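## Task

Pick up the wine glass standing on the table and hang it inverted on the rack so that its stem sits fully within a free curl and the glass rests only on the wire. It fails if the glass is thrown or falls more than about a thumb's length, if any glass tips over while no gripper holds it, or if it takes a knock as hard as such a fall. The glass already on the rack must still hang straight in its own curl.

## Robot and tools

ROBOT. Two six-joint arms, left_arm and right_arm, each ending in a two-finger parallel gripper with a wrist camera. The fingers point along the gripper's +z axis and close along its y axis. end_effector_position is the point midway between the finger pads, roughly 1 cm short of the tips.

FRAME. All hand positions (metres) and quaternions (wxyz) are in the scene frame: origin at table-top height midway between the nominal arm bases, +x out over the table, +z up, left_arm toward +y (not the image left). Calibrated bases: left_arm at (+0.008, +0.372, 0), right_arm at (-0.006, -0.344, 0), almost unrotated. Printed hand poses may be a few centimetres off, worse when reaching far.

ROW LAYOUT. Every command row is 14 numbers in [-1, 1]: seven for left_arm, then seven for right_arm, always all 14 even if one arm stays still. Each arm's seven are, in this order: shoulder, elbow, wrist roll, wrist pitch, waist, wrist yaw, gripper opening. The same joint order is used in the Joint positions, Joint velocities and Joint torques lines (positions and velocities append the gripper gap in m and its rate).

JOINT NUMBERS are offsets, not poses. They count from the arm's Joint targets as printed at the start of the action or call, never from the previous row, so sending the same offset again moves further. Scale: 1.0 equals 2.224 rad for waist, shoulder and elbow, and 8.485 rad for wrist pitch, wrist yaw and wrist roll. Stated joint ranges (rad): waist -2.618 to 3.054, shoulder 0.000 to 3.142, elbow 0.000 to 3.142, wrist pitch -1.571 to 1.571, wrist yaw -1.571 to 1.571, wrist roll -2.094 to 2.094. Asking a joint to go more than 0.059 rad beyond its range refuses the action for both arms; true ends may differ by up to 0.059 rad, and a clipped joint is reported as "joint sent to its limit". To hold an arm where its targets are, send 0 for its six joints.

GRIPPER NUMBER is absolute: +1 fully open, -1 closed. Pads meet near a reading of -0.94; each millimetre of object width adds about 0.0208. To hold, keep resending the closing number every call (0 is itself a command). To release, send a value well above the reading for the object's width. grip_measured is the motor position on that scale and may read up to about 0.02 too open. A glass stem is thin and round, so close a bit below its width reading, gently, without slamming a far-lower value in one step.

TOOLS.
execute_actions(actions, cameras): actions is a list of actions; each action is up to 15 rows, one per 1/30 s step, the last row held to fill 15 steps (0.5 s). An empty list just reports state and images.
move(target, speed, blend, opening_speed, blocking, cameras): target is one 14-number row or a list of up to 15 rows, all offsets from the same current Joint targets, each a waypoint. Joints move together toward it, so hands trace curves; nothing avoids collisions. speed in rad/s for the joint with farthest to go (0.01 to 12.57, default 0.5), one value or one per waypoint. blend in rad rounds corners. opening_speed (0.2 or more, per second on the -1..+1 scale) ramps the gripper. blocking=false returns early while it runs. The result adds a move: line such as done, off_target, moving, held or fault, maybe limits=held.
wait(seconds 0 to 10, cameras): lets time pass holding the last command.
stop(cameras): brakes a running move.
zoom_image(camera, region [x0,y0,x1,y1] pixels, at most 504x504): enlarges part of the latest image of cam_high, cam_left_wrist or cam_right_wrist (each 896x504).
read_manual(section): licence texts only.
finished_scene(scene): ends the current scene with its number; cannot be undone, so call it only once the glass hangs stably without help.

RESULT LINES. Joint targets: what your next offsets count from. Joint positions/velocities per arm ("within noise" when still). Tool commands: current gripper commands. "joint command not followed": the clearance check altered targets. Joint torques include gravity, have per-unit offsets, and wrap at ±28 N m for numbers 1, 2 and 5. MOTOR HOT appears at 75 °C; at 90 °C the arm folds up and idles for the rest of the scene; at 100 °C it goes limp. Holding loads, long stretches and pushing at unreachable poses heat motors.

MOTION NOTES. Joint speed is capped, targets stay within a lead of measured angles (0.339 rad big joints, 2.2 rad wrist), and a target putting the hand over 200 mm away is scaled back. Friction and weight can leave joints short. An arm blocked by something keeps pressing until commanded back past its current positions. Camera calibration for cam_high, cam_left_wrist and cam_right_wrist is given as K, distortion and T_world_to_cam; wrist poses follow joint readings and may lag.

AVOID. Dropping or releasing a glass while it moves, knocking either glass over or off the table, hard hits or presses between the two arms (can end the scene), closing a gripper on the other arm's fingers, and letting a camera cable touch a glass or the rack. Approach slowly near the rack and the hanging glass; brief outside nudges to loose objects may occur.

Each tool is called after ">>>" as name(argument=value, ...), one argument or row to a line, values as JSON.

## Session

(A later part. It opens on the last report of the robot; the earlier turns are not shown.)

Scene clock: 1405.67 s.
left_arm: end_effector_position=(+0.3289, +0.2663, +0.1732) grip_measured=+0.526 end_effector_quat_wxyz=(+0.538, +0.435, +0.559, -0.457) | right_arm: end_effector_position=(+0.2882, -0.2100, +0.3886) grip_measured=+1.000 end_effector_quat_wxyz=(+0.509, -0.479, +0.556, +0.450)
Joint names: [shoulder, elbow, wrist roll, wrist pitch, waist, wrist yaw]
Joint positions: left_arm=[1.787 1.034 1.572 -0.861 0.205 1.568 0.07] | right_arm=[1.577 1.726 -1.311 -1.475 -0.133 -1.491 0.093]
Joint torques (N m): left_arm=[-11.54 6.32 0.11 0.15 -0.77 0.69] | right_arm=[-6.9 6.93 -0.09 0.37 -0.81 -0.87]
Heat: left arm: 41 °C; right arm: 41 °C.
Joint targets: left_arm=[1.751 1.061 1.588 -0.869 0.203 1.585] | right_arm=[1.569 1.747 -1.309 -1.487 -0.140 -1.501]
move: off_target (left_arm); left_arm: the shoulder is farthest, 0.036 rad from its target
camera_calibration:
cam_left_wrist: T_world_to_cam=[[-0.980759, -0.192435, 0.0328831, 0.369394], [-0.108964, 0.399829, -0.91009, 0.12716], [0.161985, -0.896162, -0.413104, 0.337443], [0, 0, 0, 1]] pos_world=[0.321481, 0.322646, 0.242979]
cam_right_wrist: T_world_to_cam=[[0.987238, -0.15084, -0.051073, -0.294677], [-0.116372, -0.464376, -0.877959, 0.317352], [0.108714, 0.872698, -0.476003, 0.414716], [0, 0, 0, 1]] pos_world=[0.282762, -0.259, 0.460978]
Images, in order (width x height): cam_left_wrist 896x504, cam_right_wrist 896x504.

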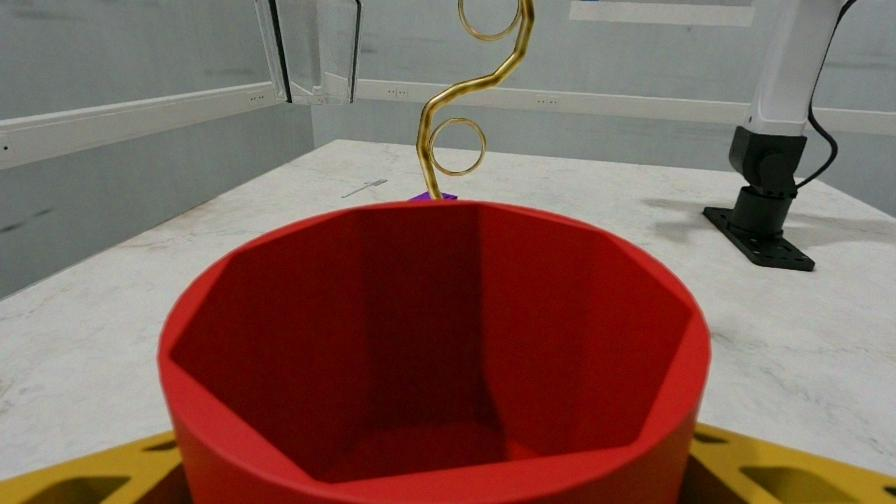

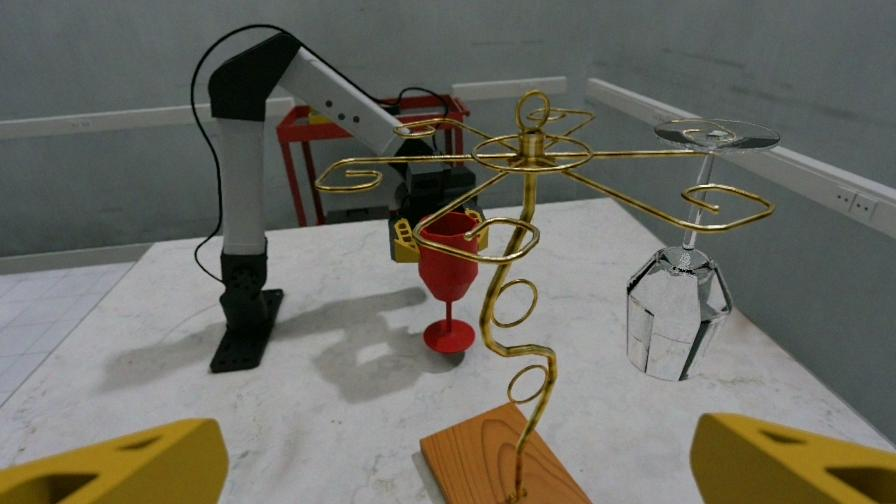

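>>> move(
  target=[-0.1443, 0.0099, 0, -0.0359, 0.1111, 0, 0.40, 0, 0, 0, 0, 0, 0, 1.0],
  speed=0.4,
  cameras=["all"],
)

Scene clock: 1425.63 s.
left_arm: end_effector_position=(+0.2950, +0.3222, +0.2621) grip_measured=+0.526 end_effector_quat_wxyz=(+0.599, +0.381, +0.597, -0.374) | right_arm: end_effector_position=(+0.2882, -0.2100, +0.3886) grip_measured=+1.000 end_effector_quat_wxyz=(+0.509, -0.479, +0.556, +0.450)
Joint names: [shoulder, elbow, wrist roll, wrist pitch, waist, wrist yaw]
Joint positions: left_arm=[1.45 1.055 1.572 -1.166 0.446 1.568 0.07] | right_arm=[1.577 1.726 -1.311 -1.475 -0.133 -1.491 0.093]
Joint torques (N m): left_arm=[-7.68 6.9 0.12 0.18 -0.14 0.68] | right_arm=[-6.84 6.99 -0.06 0.39 -0.66 -0.87]
Heat: left arm: 41 °C; right arm: 41 °C.
Joint targets: left_arm=[1.430 1.083 1.588 -1.174 0.450 1.585] | right_arm=[1.569 1.747 -1.309 -1.487 -0.140 -1.501]
move: done
camera_calibration:
cam_left_wrist: T_world_to_cam=[[-0.906918, -0.420846, -0.0196843, 0.40956], [-0.15792, 0.382889, -0.910196, 0.202035], [0.39059, -0.822365, -0.413709, 0.3387], [0, 0, 0, 1]] pos_world=[0.27105, 0.37354, 0.332077]
cam_right_wrist: T_world_to_cam=[[0.987238, -0.15084, -0.051073, -0.294677], [-0.116372, -0.464376, -0.877959, 0.317352], [0.108714, 0.872698, -0.476003, 0.414716], [0, 0, 0, 1]] pos_world=[0.282762, -0.259, 0.460978]

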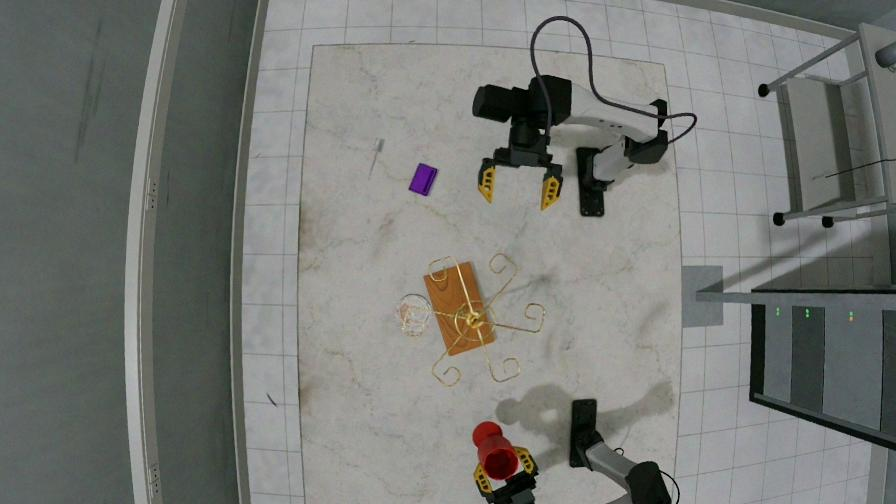

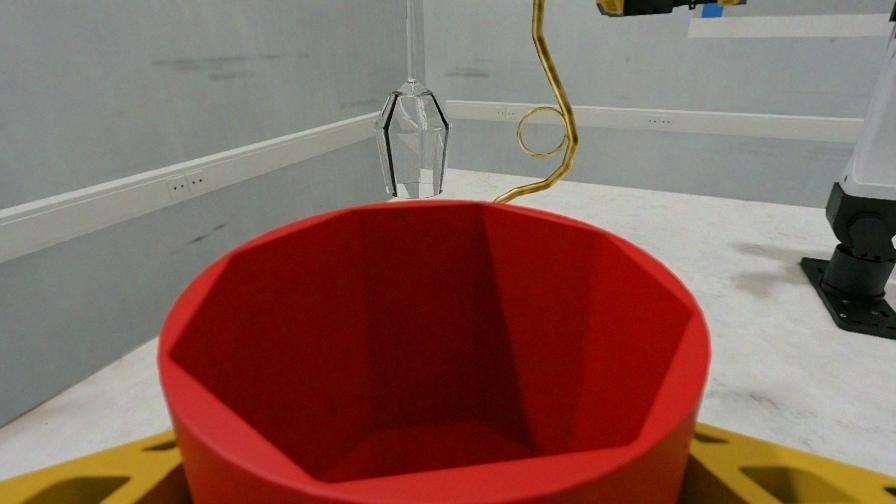

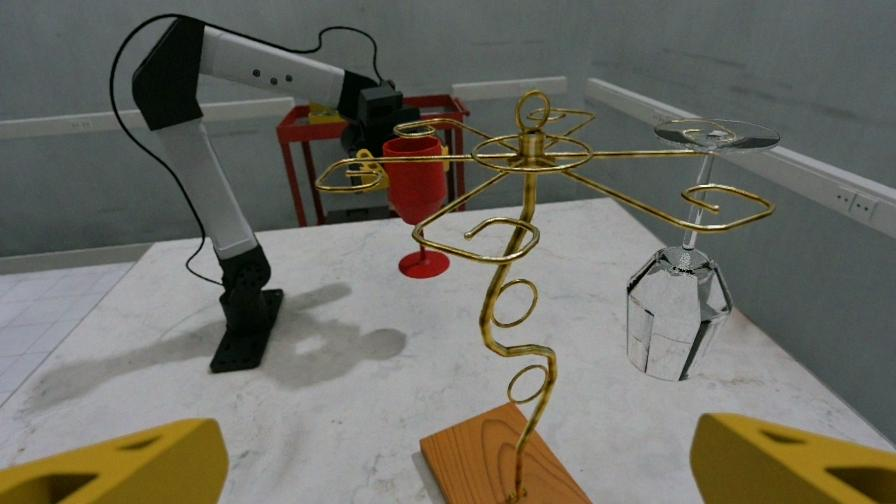

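>>> move(
  target=[0, 0, -0.3743, 0, 0, 0, 0.40, 0, 0, 0, 0, 0, 0, 1.0],
  speed=0.8,
  cameras=["all"],
)

Scene clock: 1440.27 s.
left_arm: end_effector_position=(+0.3036, +0.3264, +0.2557) grip_measured=+0.525 end_effector_quat_wxyz=(-0.012, -0.326, +0.645, -0.691) | right_arm: end_effector_position=(+0.2882, -0.2100, +0.3886) grip_measured=+1.000 end_effector_quat_wxyz=(+0.509, -0.479, +0.556, +0.450)
Joint names: [shoulder, elbow, wrist roll, wrist pitch, waist, wrist yaw]
Joint positions: left_arm=[1.45 1.055 -0.611 -1.05 0.446 1.526 0.07] | right_arm=[1.577 1.726 -1.311 -1.475 -0.133 -1.491 0.093]
Joint torques (N m): left_arm=[-7.66 7.12 -7.68 -0.69 -0.17 1.06] | right_arm=[-7.05 6.94 -0.05 0.34 -0.77 -0.86]
Heat: left arm: 41 °C; right arm: 41 °C.
Joint targets: left_arm=[1.430 1.083 -1.588 -1.174 0.450 1.585] | right_arm=[1.569 1.747 -1.309 -1.487 -0.140 -1.501]
move: off_target (left_arm); left_arm: the wrist roll is farthest, 0.977 rad from its target
camera_calibration:
cam_left_wrist: T_world_to_cam=[[0.425134, 0.173766, 0.888294, -0.411614], [-0.901927, -0.0011686, 0.431887, 0.203994], [0.0760852, -0.984786, 0.156227, 0.338981], [0, 0, 0, 1]] pos_world=[0.333187, 0.405587, 0.224574]
cam_right_wrist: T_world_to_cam=[[0.987238, -0.15084, -0.051073, -0.294677], [-0.116372, -0.464376, -0.877959, 0.317352], [0.108714, 0.872698, -0.476003, 0.414716], [0, 0, 0, 1]] pos_world=[0.282762, -0.259, 0.460978]

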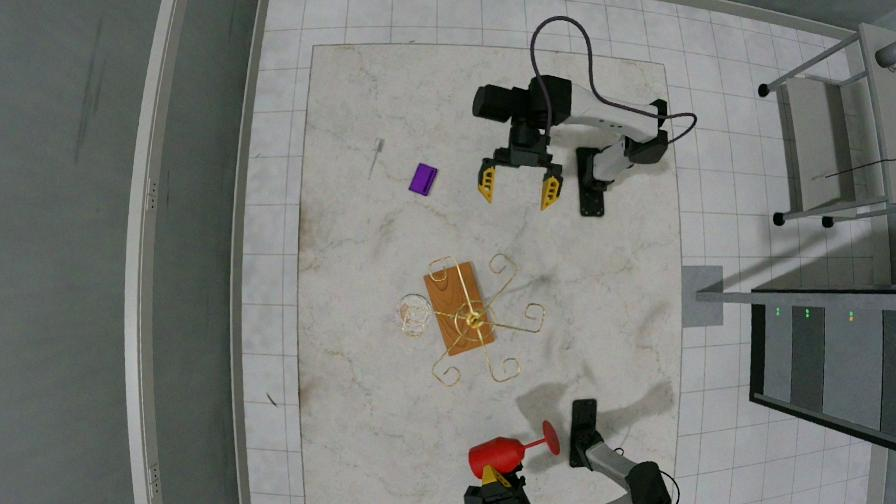

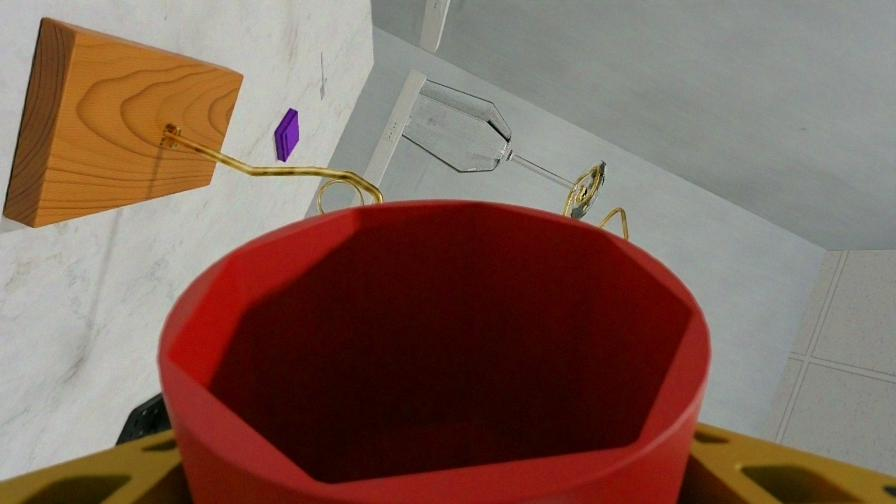

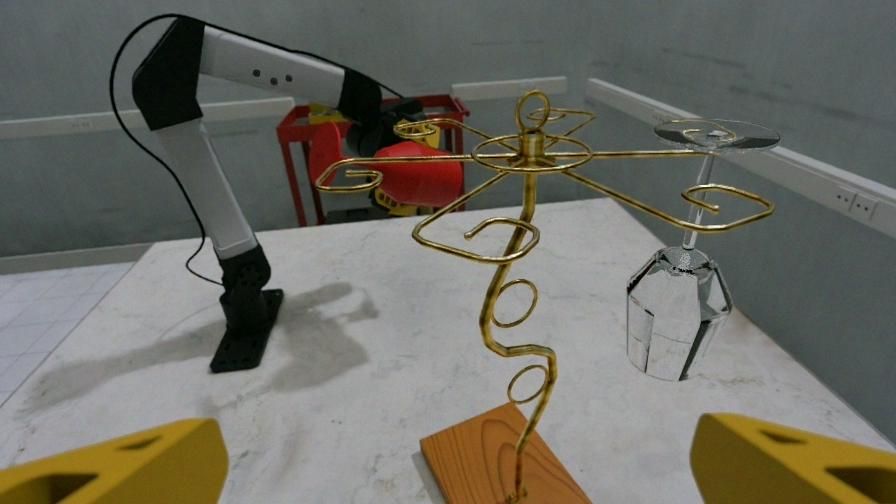

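>>> move(
  target=[0, 0, 0.1384, 0, 0, 0, 0.40, 0, 0, 0, 0, 0, 0, 1.0],
  speed=0.8,
  cameras=["all"],
)

Scene clock: 1450.10 s.
left_arm: end_effector_position=(+0.2960, +0.3227, +0.2598) grip_measured=+0.525 end_effector_quat_wxyz=(+0.023, -0.286, +0.653, -0.701) | right_arm: end_effector_position=(+0.2882, -0.2100, +0.3886) grip_measured=+1.000 end_effector_quat_wxyz=(+0.509, -0.479, +0.556, +0.450)
Joint names: [shoulder, elbow, wrist roll, wrist pitch, waist, wrist yaw]
Joint positions: left_arm=[1.45 1.055 -0.405 -1.152 0.446 1.554 0.07] | right_arm=[1.577 1.726 -1.311 -1.475 -0.133 -1.491 0.093]
Joint torques (N m): left_arm=[-7.38 6.94 -0.07 0.14 -0.05 0.82] | right_arm=[-6.9 6.93 -0.09 0.38 -0.85 -0.9]
Heat: left arm: 61 °C; right arm: 41 °C.
Joint targets: left_arm=[1.430 1.083 -0.414 -1.174 0.450 1.585] | right_arm=[1.569 1.747 -1.309 -1.487 -0.140 -1.501]
move: done
camera_calibration:
cam_left_wrist: T_world_to_cam=[[0.329899, 0.152189, 0.931668, -0.387563], [-0.942593, -0.00106327, 0.333941, 0.232829], [0.0518128, -0.988351, 0.143102, 0.346935], [0, 0, 0, 1]] pos_world=[0.329344, 0.402124, 0.233682]
cam_right_wrist: T_world_to_cam=[[0.987238, -0.15084, -0.051073, -0.294677], [-0.116372, -0.464376, -0.877959, 0.317352], [0.108714, 0.872698, -0.476003, 0.414716], [0, 0, 0, 1]] pos_world=[0.282762, -0.259, 0.460978]

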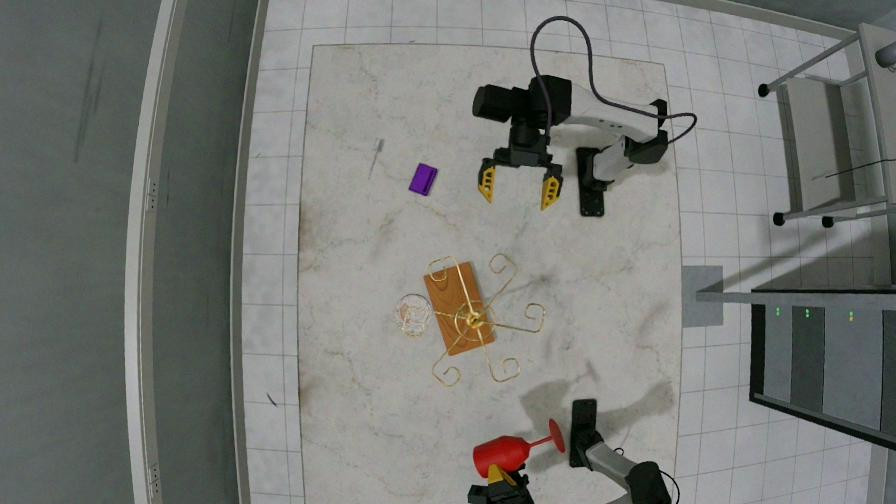

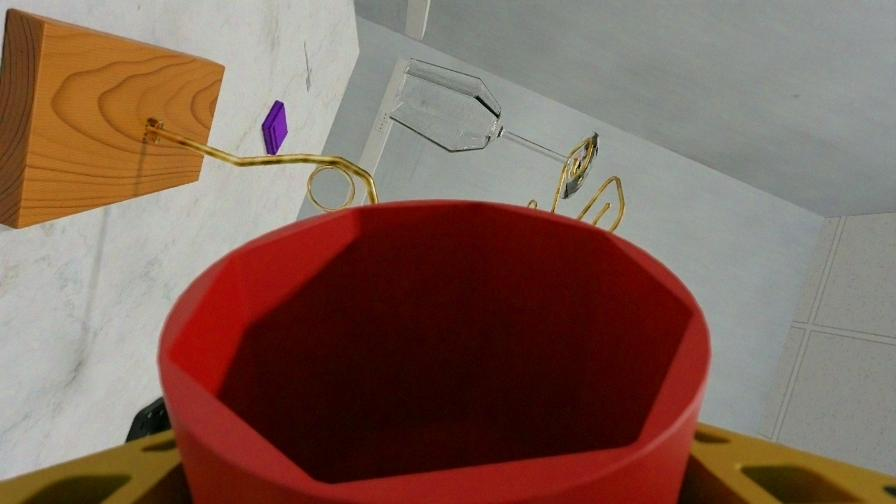

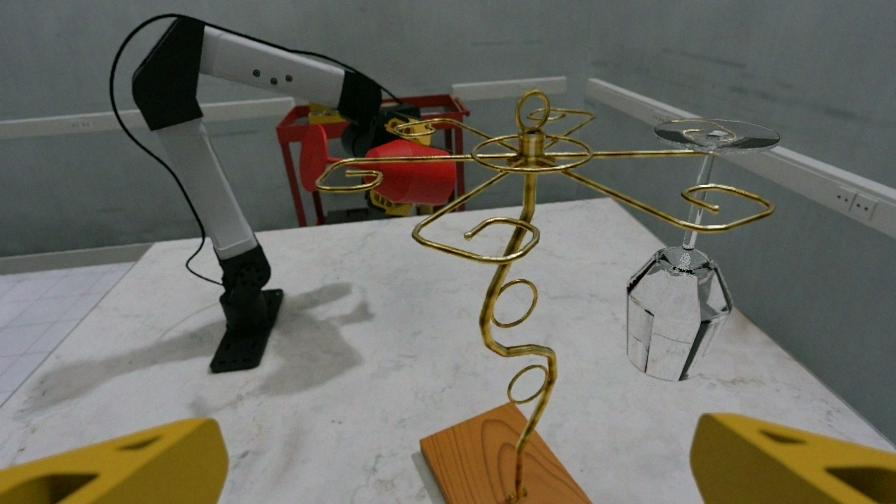

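>>> zoom_image(
  camera="cam_right_wrist",
  region=[90, 0, 470, 240],
)

>>> zoom_image(
  camera="cam_high",
  region=[440, 400, 700, 504],
)

Scaled by 1.326 from the camera's 896x504 image, which has a finer 1280x720 frame.

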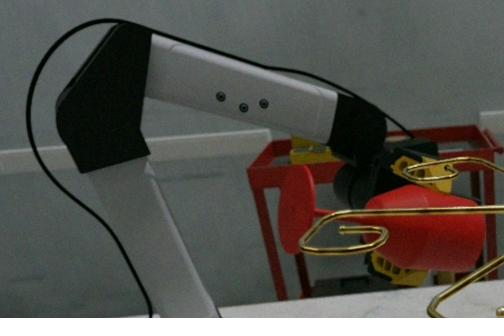

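Scaled by 1.938 from the camera's 896x504 image, which has a finer 1280x720 frame.

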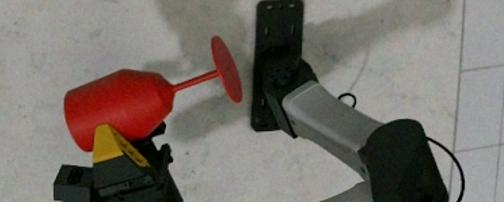

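>>> move(
  target=[
    [0, 0, 0.2359, 0, 0, 0, 0.40, 0, 0, 0, 0, 0, 0, 1.0],
    [0.1565, -0.0303, 0.2359, 0.0463, -0.1111, 0, 0.40, 0, 0, 0, 0, 0, 0, 1.0],
  ],
  speed=[0.9, 0.35],
  blend=[0.1, 0],
  cameras=["cam_left_wrist", "cam_right_wrist"],
)

Scene clock: 1653.00 s.
left_arm: end_effector_position=(+0.3300, +0.2664, +0.1713) grip_measured=+0.525 end_effector_quat_wxyz=(+0.549, +0.454, +0.548, -0.439) | right_arm: end_effector_position=(+0.2882, -0.2100, +0.3886) grip_measured=+1.000 end_effector_quat_wxyz=(+0.509, -0.479, +0.556, +0.450)
Joint names: [shoulder, elbow, wrist roll, wrist pitch, waist, wrist yaw]
Joint positions: left_arm=[1.776 1.019 1.572 -0.798 0.205 1.559 0.07] | right_arm=[1.577 1.726 -1.311 -1.475 -0.133 -1.491 0.093]
Joint torques (N m): left_arm=[-8.13 3.81 0.11 0.44 -0.75 0.74] | right_arm=[-6.89 6.97 -0.08 0.35 -0.84 -0.85]
Heat: left arm: 43 °C; right arm: 41 °C.
Joint targets: left_arm=[1.778 1.015 1.588 -0.781 0.203 1.585] | right_arm=[1.569 1.747 -1.309 -1.487 -0.140 -1.501]
move: done
camera_calibration:
cam_left_wrist: T_world_to_cam=[[-0.981056, -0.192013, -0.02571, 0.38068], [-0.0581575, 0.418503, -0.906351, 0.103101], [0.184791, -0.887686, -0.421742, 0.328275], [0, 0, 0, 1]] pos_world=[0.318802, 0.321352, 0.241681]
cam_right_wrist: T_world_to_cam=[[0.987238, -0.15084, -0.051073, -0.294677], [-0.116372, -0.464376, -0.877959, 0.317352], [0.108714, 0.872698, -0.476003, 0.414716], [0, 0, 0, 1]] pos_world=[0.282762, -0.259, 0.460978]
Images, in order (width x height): cam_left_wrist 896x504, cam_right_wrist 896x504.

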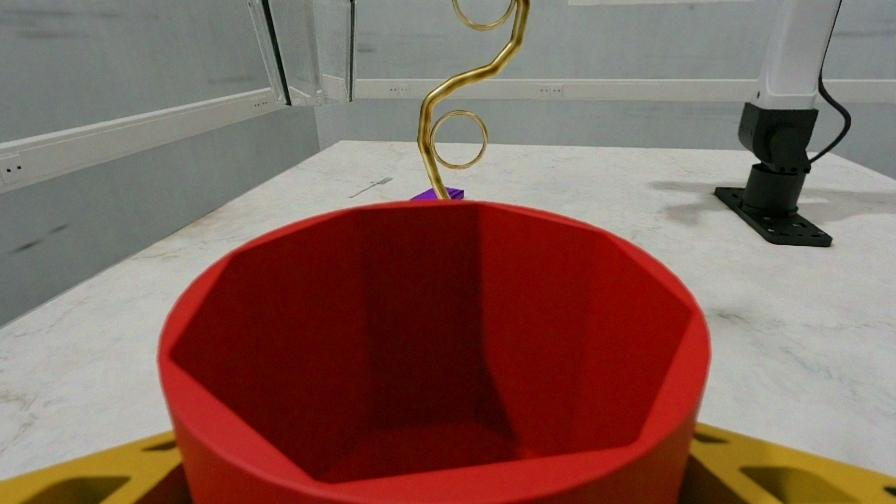

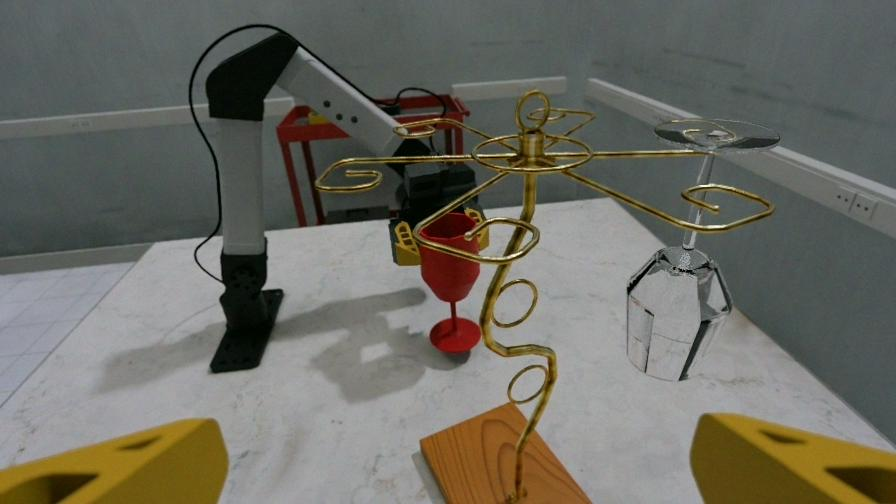

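>>> move(
  target=[0.0207, -0.0274, 0, 0.0104, 0, 0, 0.40, 0, 0, 0, 0, 0, 0, 1.0],
  speed=0.08,
  cameras=["cam_left_wrist", "cam_right_wrist"],
)

Scene clock: 1666.83 s.
left_arm: end_effector_position=(+0.3263, +0.2656, +0.1475) grip_measured=+0.525 end_effector_quat_wxyz=(+0.546, +0.450, +0.551, -0.443) | right_arm: end_effector_position=(+0.2882, -0.2100, +0.3886) grip_measured=+1.000 end_effector_quat_wxyz=(+0.509, -0.479, +0.556, +0.450)
Joint names: [shoulder, elbow, wrist roll, wrist pitch, waist, wrist yaw]
Joint positions: left_arm=[1.818 0.96 1.572 -0.71 0.205 1.559 0.07] | right_arm=[1.577 1.726 -1.311 -1.475 -0.133 -1.491 0.093]
Joint torques (N m): left_arm=[-7.71 3.4 0.11 0.41 -0.66 0.72] | right_arm=[-6.87 6.86 -0.09 0.41 -0.81 -0.88]
Heat: left arm: 41 °C; right arm: 41 °C.
Joint targets: left_arm=[1.824 0.954 1.588 -0.693 0.203 1.585] | right_arm=[1.569 1.747 -1.309 -1.487 -0.140 -1.501]
move: done
camera_calibration:
cam_left_wrist: T_world_to_cam=[[-0.981303, -0.191993, -0.0135018, 0.374515], [-0.0689548, 0.416198, -0.906656, 0.085809], [0.179691, -0.888773, -0.421655, 0.320172], [0, 0, 0, 1]] pos_world=[0.315898, 0.320751, 0.217858]
cam_right_wrist: T_world_to_cam=[[0.987238, -0.15084, -0.051073, -0.294677], [-0.116372, -0.464376, -0.877959, 0.317352], [0.108714, 0.872698, -0.476003, 0.414716], [0, 0, 0, 1]] pos_world=[0.282762, -0.259, 0.460978]
Images, in order (width x height): cam_left_wrist 896x504, cam_right_wrist 896x504.

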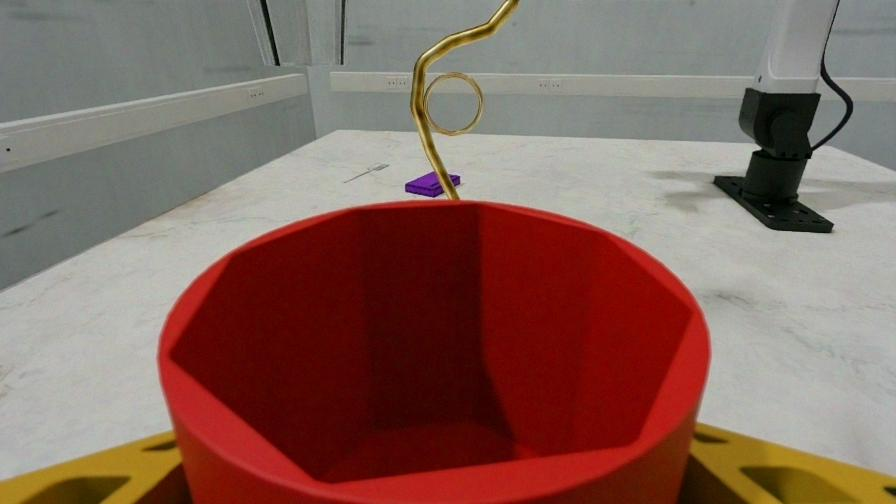

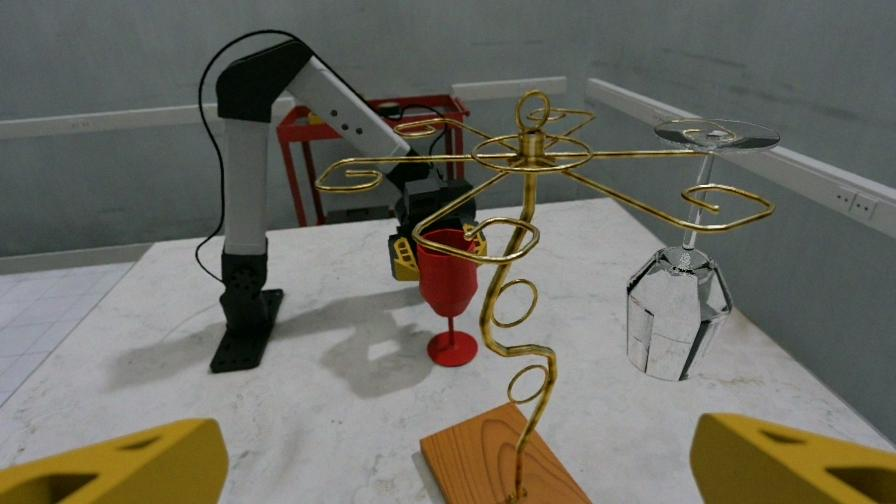

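>>> move(
  target=[
    [0.0022, -0.0027, 0, 0.0003, 0, 0, 0.40, 0, 0, 0, 0, 0, 0, 1.0],
    [0.0022, -0.0027, 0, 0.0003, 0, 0, 1.0, 0, 0, 0, 0, 0, 0, 1.0],
  ],
  speed=0.08,
  opening_speed=0.4,
  cameras=["cam_left_wrist", "cam_right_wrist"],
)

Scene clock: 1685.53 s.
left_arm: end_effector_position=(+0.3255, +0.2655, +0.1469) grip_measured=+1.000 end_effector_quat_wxyz=(+0.547, +0.447, +0.549, -0.446) | right_arm: end_effector_position=(+0.2882, -0.2100, +0.3886) grip_measured=+1.000 end_effector_quat_wxyz=(+0.509, -0.479, +0.556, +0.450)
Joint names: [shoulder, elbow, wrist roll, wrist pitch, waist, wrist yaw]
Joint positions: left_arm=[1.821 0.955 1.572 -0.706 0.205 1.567 0.093] | right_arm=[1.577 1.726 -1.311 -1.475 -0.133 -1.491 0.093]
Joint torques (N m): left_arm=[-7.46 3.3 0.1 0.4 -0.57 0.69] | right_arm=[-6.69 6.94 -0.11 0.39 -0.66 -0.85]
Heat: left arm: 39 °C; right arm: 41 °C.
Joint targets: left_arm=[1.829 0.948 1.588 -0.690 0.203 1.585] | right_arm=[1.569 1.747 -1.309 -1.487 -0.140 -1.501]
move: done
camera_calibration:
cam_left_wrist: T_world_to_cam=[[-0.981321, -0.19215, -0.009374, 0.373149], [-0.0712614, 0.408333, -0.910047, 0.0886829], [0.178693, -0.89238, -0.414399, 0.32011], [0, 0, 0, 1]] pos_world=[0.315297, 0.321148, 0.216857]
cam_right_wrist: T_world_to_cam=[[0.987238, -0.15084, -0.051073, -0.294677], [-0.116372, -0.464376, -0.877959, 0.317352], [0.108714, 0.872698, -0.476003, 0.414716], [0, 0, 0, 1]] pos_world=[0.282762, -0.259, 0.460978]
Images, in order (width x height): cam_left_wrist 896x504, cam_right_wrist 896x504.

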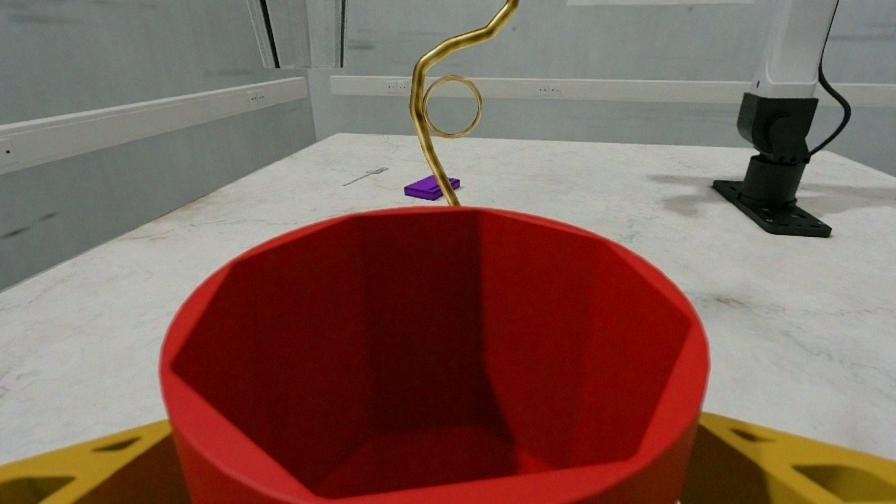

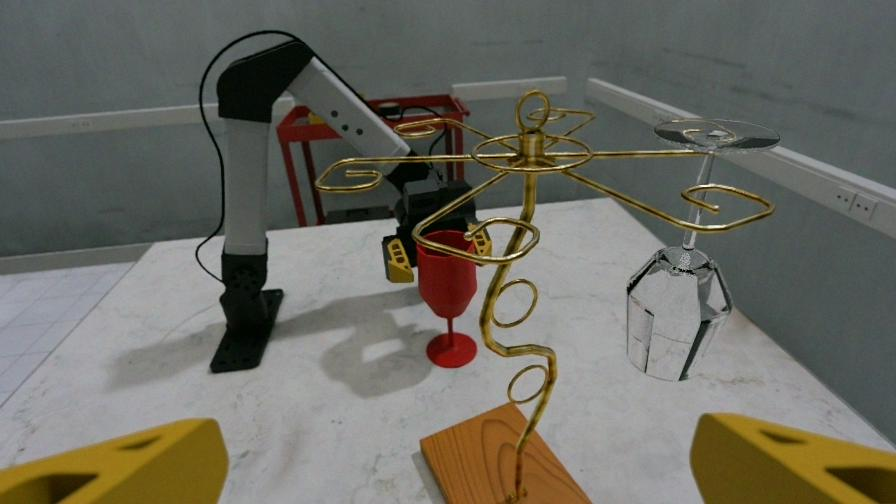

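>>> move(
  target=[
    [-0.0324, -0.0283, 0, 0.0012, 0.0409, 0, 1.0, 0, 0, 0, 0, 0, 0, 1.0],
    [-0.0706, -0.0733, 0, 0.0033, 0.0926, 0, 1.0, 0, 0, 0, 0, 0, 0, 1.0],
    [-0.2370, -0.2217, 0, -0.0012, 0.2469, 0, 1.0, 0, 0, 0, 0, 0, 0, 1.0],
  ],
  speed=[0.2, 0.3, 0.5],
  blend=[0.03, 0.03, 0],
  cameras=["all"],
)

Scene clock: 1714.90 s.
left_arm: end_effector_position=(+0.2405, +0.3576, +0.1493) grip_measured=+1.000 end_effector_quat_wxyz=(+0.651, +0.290, +0.645, -0.276) | right_arm: end_effector_position=(+0.2882, -0.2100, +0.3886) grip_measured=+1.000 end_effector_quat_wxyz=(+0.509, -0.479, +0.556, +0.450)
Joint names: [shoulder, elbow, wrist roll, wrist pitch, waist, wrist yaw]
Joint positions: left_arm=[1.318 0.463 1.573 -0.696 0.747 1.57 0.093] | right_arm=[1.577 1.726 -1.311 -1.475 -0.133 -1.491 0.093]
Joint torques (N m): left_arm=[-4.75 3.17 0.09 0.22 -0.05 0.66] | right_arm=[-6.79 6.87 -0.07 0.33 -0.83 -0.87]
Heat: left arm: 38 °C; right arm: 41 °C.
Joint targets: left_arm=[1.302 0.455 1.588 -0.700 0.752 1.585] | right_arm=[1.569 1.747 -1.309 -1.487 -0.140 -1.501]
move: done
camera_calibration:
cam_left_wrist: T_world_to_cam=[[-0.740952, -0.670873, -0.0303309, 0.423912], [-0.256168, 0.3241, -0.910679, 0.121937], [0.62078, -0.667, -0.411999, 0.231299], [0, 0, 0, 1]] pos_world=[0.201749, 0.399148, 0.219198]
cam_right_wrist: T_world_to_cam=[[0.987238, -0.15084, -0.051073, -0.294677], [-0.116372, -0.464376, -0.877959, 0.317352], [0.108714, 0.872698, -0.476003, 0.414716], [0, 0, 0, 1]] pos_world=[0.282762, -0.259, 0.460978]

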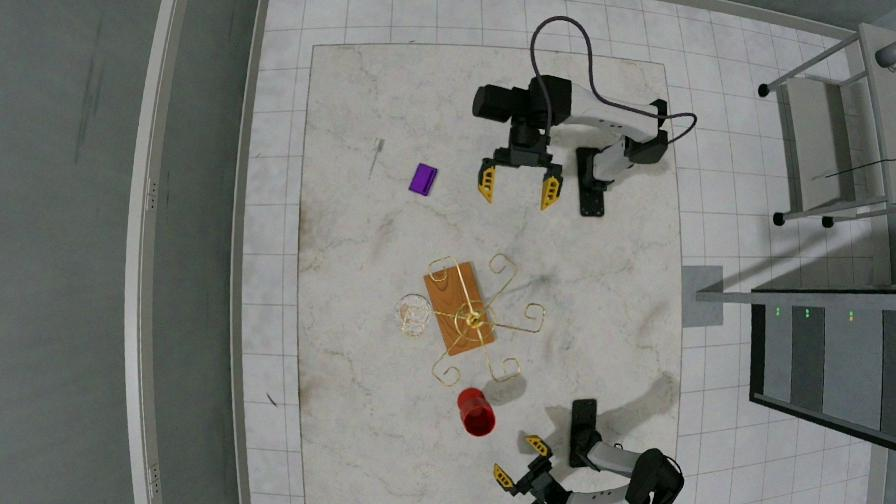

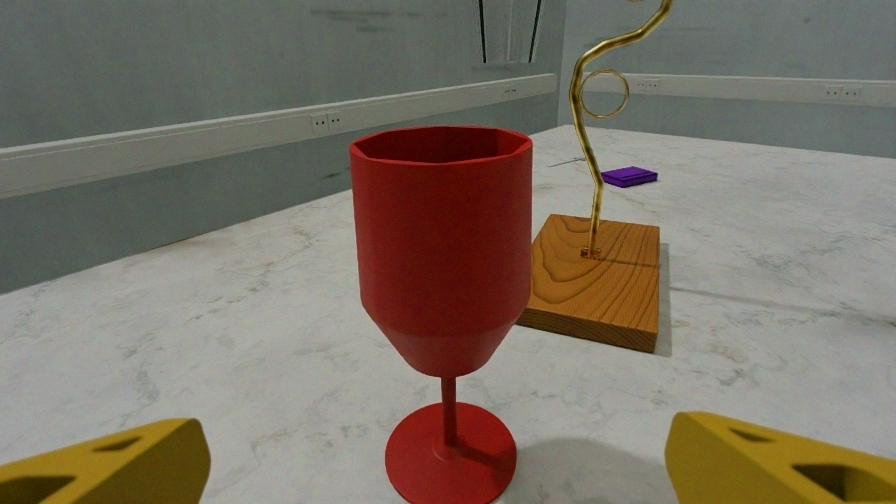

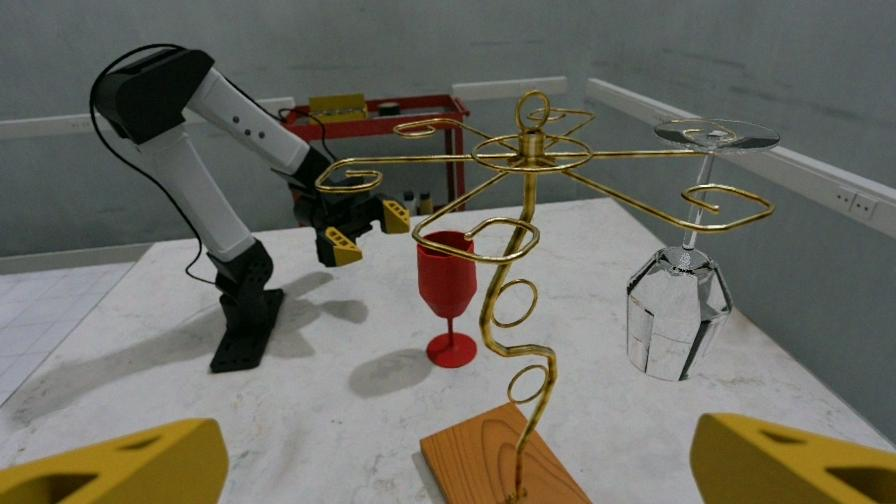

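>>> move(
  target=[0, 0, -0.2579, 0, 0, 0, 1.0, 0, 0, 0, 0, 0, 0, 1.0],
  speed=1.0,
  cameras=["cam_right_wrist"],
)

Scene clock: 1723.83 s.
left_arm: end_effector_position=(+0.2405, +0.3576, +0.1493) grip_measured=+1.000 end_effector_quat_wxyz=(-0.063, +0.433, -0.560, +0.704) | right_arm: end_effector_position=(+0.2882, -0.2100, +0.3886) grip_measured=+1.000 end_effector_quat_wxyz=(+0.509, -0.479, +0.556, +0.450)
Joint names: [shoulder, elbow, wrist roll, wrist pitch, waist, wrist yaw]
Joint positions: left_arm=[1.318 0.463 -0.588 -0.696 0.747 1.57 0.093] | right_arm=[1.577 1.726 -1.311 -1.475 -0.133 -1.491 0.093]
Joint torques (N m): left_arm=[-4.96 3.58 -0.16 0.28 -0.03 0.62] | right_arm=[-6.91 6.82 -0.04 0.36 -0.79 -0.88]
Heat: left arm: 37 °C; right arm: 41 °C.
Joint targets: left_arm=[1.302 0.455 -0.600 -0.700 0.752 1.585] | right_arm=[1.569 1.747 -1.309 -1.487 -0.140 -1.501]
move: done
camera_calibration:
cam_right_wrist: T_world_to_cam=[[0.987238, -0.15084, -0.051073, -0.294677], [-0.116372, -0.464376, -0.877959, 0.317352], [0.108714, 0.872698, -0.476003, 0.414716], [0, 0, 0, 1]] pos_world=[0.282762, -0.259, 0.460978]
Images, in order (width x height): cam_right_wrist 896x504.

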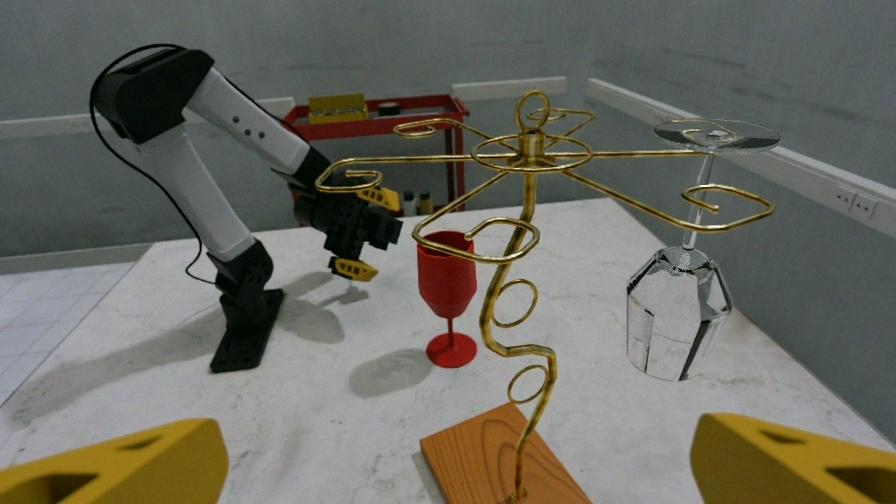

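>>> move(
  target=[0, 0, -0.0471, 0, 0, 0, 1.0, 0, 0, 0, 0, 0, 0, 1.0],
  speed=0.8,
)

>>> move(
  target=[0, 0, -0.0354, 0, 0, 0, 1.0, 0, 0, 0, 0, 0, 0, 1.0],
  speed=0.8,
)

Scene clock: 1732.23 s.
left_arm: end_effector_position=(+0.2405, +0.3576, +0.1493) grip_measured=+1.000 end_effector_quat_wxyz=(+0.077, +0.534, -0.464, +0.703) | right_arm: end_effector_position=(+0.2882, -0.2100, +0.3886) grip_measured=+1.000 end_effector_quat_wxyz=(+0.509, -0.479, +0.556, +0.450)
Joint names: [shoulder, elbow, wrist roll, wrist pitch, waist, wrist yaw]
Joint positions: left_arm=[1.318 0.463 -0.983 -0.696 0.747 1.57 0.093] | right_arm=[1.577 1.726 -1.311 -1.475 -0.133 -1.491 0.093]
Joint torques (N m): left_arm=[-4.97 3.48 -0.27 0.26 0.01 0.64] | right_arm=[-6.83 6.9 -0.07 0.37 -0.81 -0.88]
Heat: left arm: 37 °C; right arm: 41 °C.
Joint targets: left_arm=[1.302 0.455 -1.000 -0.700 0.752 1.585] | right_arm=[1.569 1.747 -1.309 -1.487 -0.140 -1.501]
move: done
camera_calibration:
cam_left_wrist: T_world_to_cam=[[0.592112, 0.561689, 0.577848, -0.428191], [-0.667795, -0.0593563, 0.741975, 0.111247], [0.451058, -0.825216, 0.339947, 0.216419], [0, 0, 0, 1]] pos_world=[0.230209, 0.425706, 0.0913154]
cam_right_wrist: T_world_to_cam=[[0.987238, -0.15084, -0.051073, -0.294677], [-0.116372, -0.464376, -0.877959, 0.317352], [0.108714, 0.872698, -0.476003, 0.414716], [0, 0, 0, 1]] pos_world=[0.282762, -0.259, 0.460978]

Scene clock: 1733.33 s.
left_arm: end_effector_position=(+0.2406, +0.3577, +0.1493) grip_measured=+1.000 end_effector_quat_wxyz=(+0.169, +0.591, -0.389, +0.686) | right_arm: end_effector_position=(+0.2882, -0.2100, +0.3886) grip_measured=+1.000 end_effector_quat_wxyz=(+0.509, -0.479, +0.556, +0.450)
Joint names: [shoulder, elbow, wrist roll, wrist pitch, waist, wrist yaw]
Joint positions: left_arm=[1.318 0.463 -1.25 -0.695 0.747 1.57 0.093] | right_arm=[1.577 1.726 -1.311 -1.475 -0.133 -1.491 0.093]
Joint torques (N m): left_arm=[-4.85 3.26 -0.64 0.18 -0.13 0.63] | right_arm=[-6.87 6.87 -0.11 0.36 -0.85 -0.89]
Heat: left arm: 37 °C; right arm: 41 °C.
Joint targets: left_arm=[1.302 0.455 -1.300 -0.700 0.752 1.585] | right_arm=[1.569 1.747 -1.309 -1.487 -0.140 -1.501]
move: off_target (left_arm); left_arm: the wrist roll is farthest, 0.050 rad from its target
camera_calibration:
cam_left_wrist: T_world_to_cam=[[0.682442, 0.645618, 0.34271, -0.444968], [-0.510771, 0.0858244, 0.855422, 0.00465734], [0.522863, -0.758822, 0.388334, 0.168191], [0, 0, 0, 1]] pos_world=[0.218103, 0.414507, 0.0831971]
cam_right_wrist: T_world_to_cam=[[0.987238, -0.15084, -0.051073, -0.294677], [-0.116372, -0.464376, -0.877959, 0.317352], [0.108714, 0.872698, -0.476003, 0.414716], [0, 0, 0, 1]] pos_world=[0.282762, -0.259, 0.460978]

>>> execute_actions(
  actions=[],
  cameras=["all"],
)

>>> zoom_image(
  camera="cam_right_wrist",
  region=[170, 40, 430, 300],
)

>>> zoom_image(
  camera="cam_high",
  region=[480, 390, 700, 504],
)

Scene clock: 1763.93 s.
left_arm: end_effector_position=(+0.2406, +0.3577, +0.1493) grip_measured=+1.000 end_effector_quat_wxyz=(+0.169, +0.591, -0.389, +0.686) | right_arm: end_effector_position=(+0.2882, -0.2100, +0.3886) grip_measured=+1.000 end_effector_quat_wxyz=(+0.509, -0.479, +0.556, +0.450)
Joint names: [shoulder, elbow, wrist roll, wrist pitch, waist, wrist yaw]
Joint positions: left_arm=[1.318 0.463 -1.251 -0.694 0.747 1.57 0.093] | right_arm=[1.577 1.726 -1.311 -1.475 -0.133 -1.491 0.093]
Joint velocities: within noise
Joint torques (N m): left_arm=[-4.86 3.38 -0.67 0.29 0.02 0.67] | right_arm=[-6.87 6.86 -0.08 0.38 -0.91 -0.86]
Heat: left arm: 36 °C; right arm: 41 °C.
Joint targets: left_arm=[1.302 0.455 -1.300 -0.700 0.752 1.585] | right_arm=[1.569 1.747 -1.309 -1.487 -0.140 -1.501]
Tool commands: left_gripper/opening=+1.0 right_gripper/opening=+1.0
camera_calibration:
cam_left_wrist: T_world_to_cam=[[0.68229, 0.645555, 0.343133, -0.445077], [-0.511087, 0.0855736, 0.855258, 0.00488715], [0.522753, -0.758905, 0.388321, 0.168274], [0, 0, 0, 1]] pos_world=[0.218203, 0.414607, 0.0831963]
cam_right_wrist: T_world_to_cam=[[0.987238, -0.15084, -0.051073, -0.294677], [-0.116372, -0.464376, -0.877959, 0.317352], [0.108714, 0.872698, -0.476003, 0.414716], [0, 0, 0, 1]] pos_world=[0.282762, -0.259, 0.460978]

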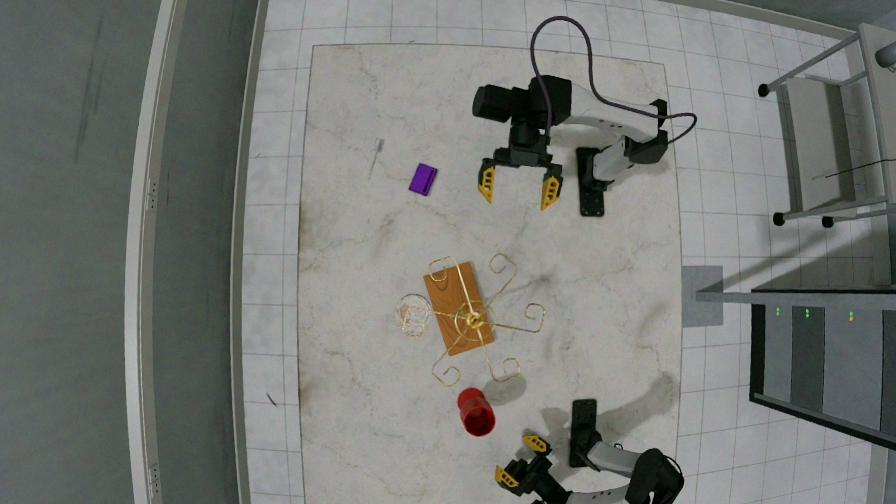

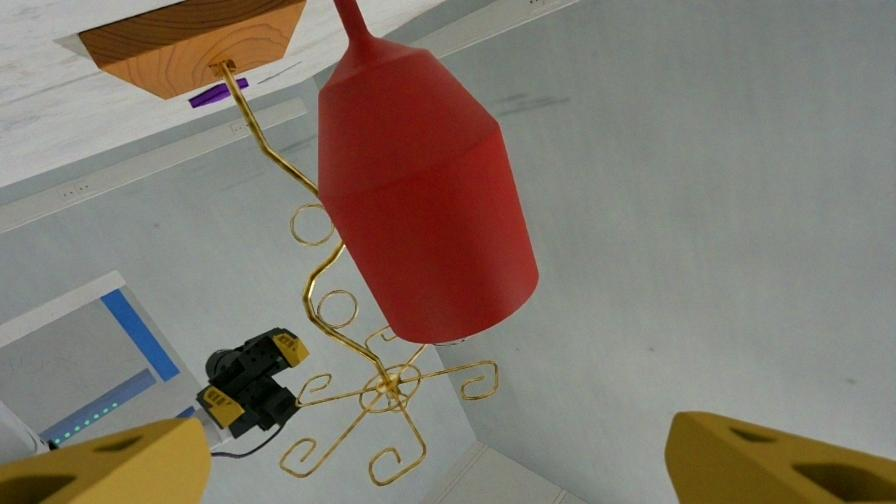

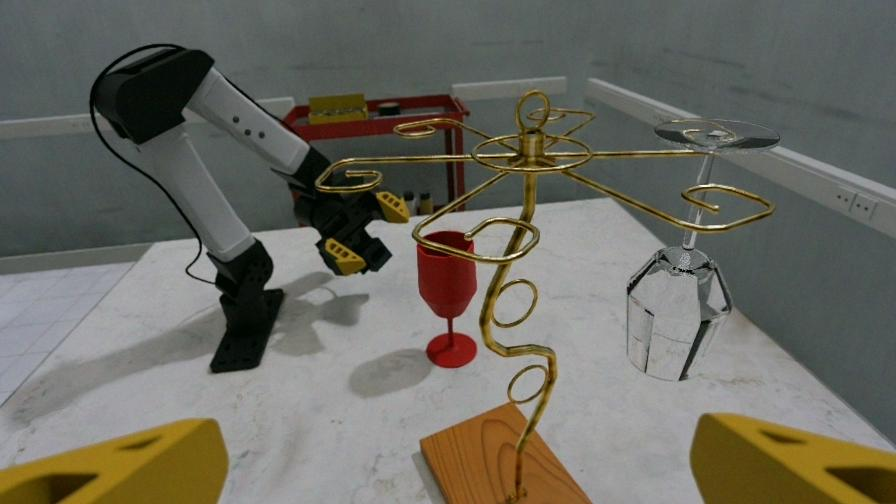

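Scaled by 1.938 from the camera's 896x504 image, which has a finer 1280x720 frame.

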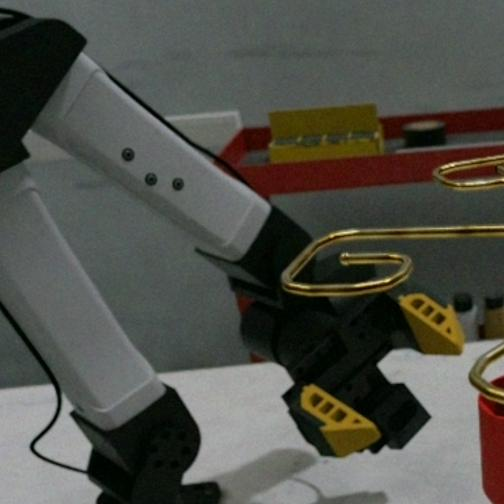

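Scaled by 2.291 from the camera's 896x504 image, which has a finer 1280x720 frame.

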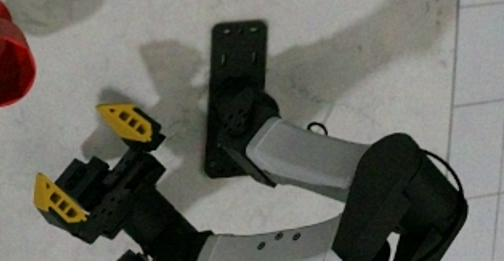

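>>> move(
  target=[0.1138, 0.0540, 0.0236, 0.0350, 0.0890, 0, 1.0, 0, 0, 0, 0, 0, 0, 1.0],
  speed=0.5,
)

>>> move(
  target=[0, 0, -0.0354, 0, 0, 0, 1.0, 0, 0, 0, 0, 0, 0, 1.0],
  speed=0.8,
)

Scene clock: 1911.87 s.
left_arm: end_effector_position=(+0.2667, +0.4426, +0.1311) grip_measured=+1.000 end_effector_quat_wxyz=(+0.001, +0.574, -0.414, +0.707) | right_arm: end_effector_position=(+0.2882, -0.2100, +0.3886) grip_measured=+1.000 end_effector_quat_wxyz=(+0.509, -0.479, +0.556, +0.450)
Joint names: [shoulder, elbow, wrist roll, wrist pitch, waist, wrist yaw]
Joint positions: left_arm=[1.548 0.552 -1.107 -0.415 0.946 1.57 0.093] | right_arm=[1.577 1.726 -1.311 -1.475 -0.133 -1.491 0.093]
Joint torques (N m): left_arm=[-4.78 5.6 0.07 0.6 0.13 0.71] | right_arm=[-6.78 6.83 -0.11 0.39 -0.94 -0.88]
Heat: left arm: 34 °C; right arm: 42 °C.
Joint targets: left_arm=[1.555 0.575 -1.100 -0.403 0.950 1.585] | right_arm=[1.569 1.747 -1.309 -1.487 -0.140 -1.501]
move: done
camera_calibration:
cam_left_wrist: T_world_to_cam=[[0.464043, 0.659683, 0.59117, -0.491943], [-0.650107, -0.199686, 0.733135, 0.205854], [0.601685, -0.72453, 0.336201, 0.196656], [0, 0, 0, 1]] pos_world=[0.243784, 0.508116, 0.0737872]
cam_right_wrist: T_world_to_cam=[[0.987238, -0.15084, -0.051073, -0.294677], [-0.116372, -0.464376, -0.877959, 0.317352], [0.108714, 0.872698, -0.476003, 0.414716], [0, 0, 0, 1]] pos_world=[0.282762, -0.259, 0.460978]

Scene clock: 1913.07 s.
left_arm: end_effector_position=(+0.2670, +0.4429, +0.1312) grip_measured=+1.000 end_effector_quat_wxyz=(+0.093, +0.623, -0.335, +0.701) | right_arm: end_effector_position=(+0.2882, -0.2100, +0.3886) grip_measured=+1.000 end_effector_quat_wxyz=(+0.509, -0.479, +0.556, +0.450)
Joint names: [shoulder, elbow, wrist roll, wrist pitch, waist, wrist yaw]
Joint positions: left_arm=[1.548 0.552 -1.374 -0.41 0.946 1.57 0.093] | right_arm=[1.577 1.726 -1.311 -1.475 -0.133 -1.491 0.093]
Joint torques (N m): left_arm=[-4.63 5.52 -0.37 0.48 -0.09 0.68] | right_arm=[-6.94 6.79 -0.09 0.39 -0.76 -0.86]
Heat: left arm: 34 °C; right arm: 42 °C.
Joint targets: left_arm=[1.555 0.575 -1.400 -0.403 0.950 1.585] | right_arm=[1.569 1.747 -1.309 -1.487 -0.140 -1.501]
move: done
camera_calibration:
cam_left_wrist: T_world_to_cam=[[0.537415, 0.761651, 0.362041, -0.526996], [-0.527984, -0.0308744, 0.848693, 0.0834628], [0.657586, -0.647252, 0.385547, 0.141102], [0, 0, 0, 1]] pos_world=[0.234496, 0.495293, 0.0655585]
cam_right_wrist: T_world_to_cam=[[0.987238, -0.15084, -0.051073, -0.294677], [-0.116372, -0.464376, -0.877959, 0.317352], [0.108714, 0.872698, -0.476003, 0.414716], [0, 0, 0, 1]] pos_world=[0.282762, -0.259, 0.460978]


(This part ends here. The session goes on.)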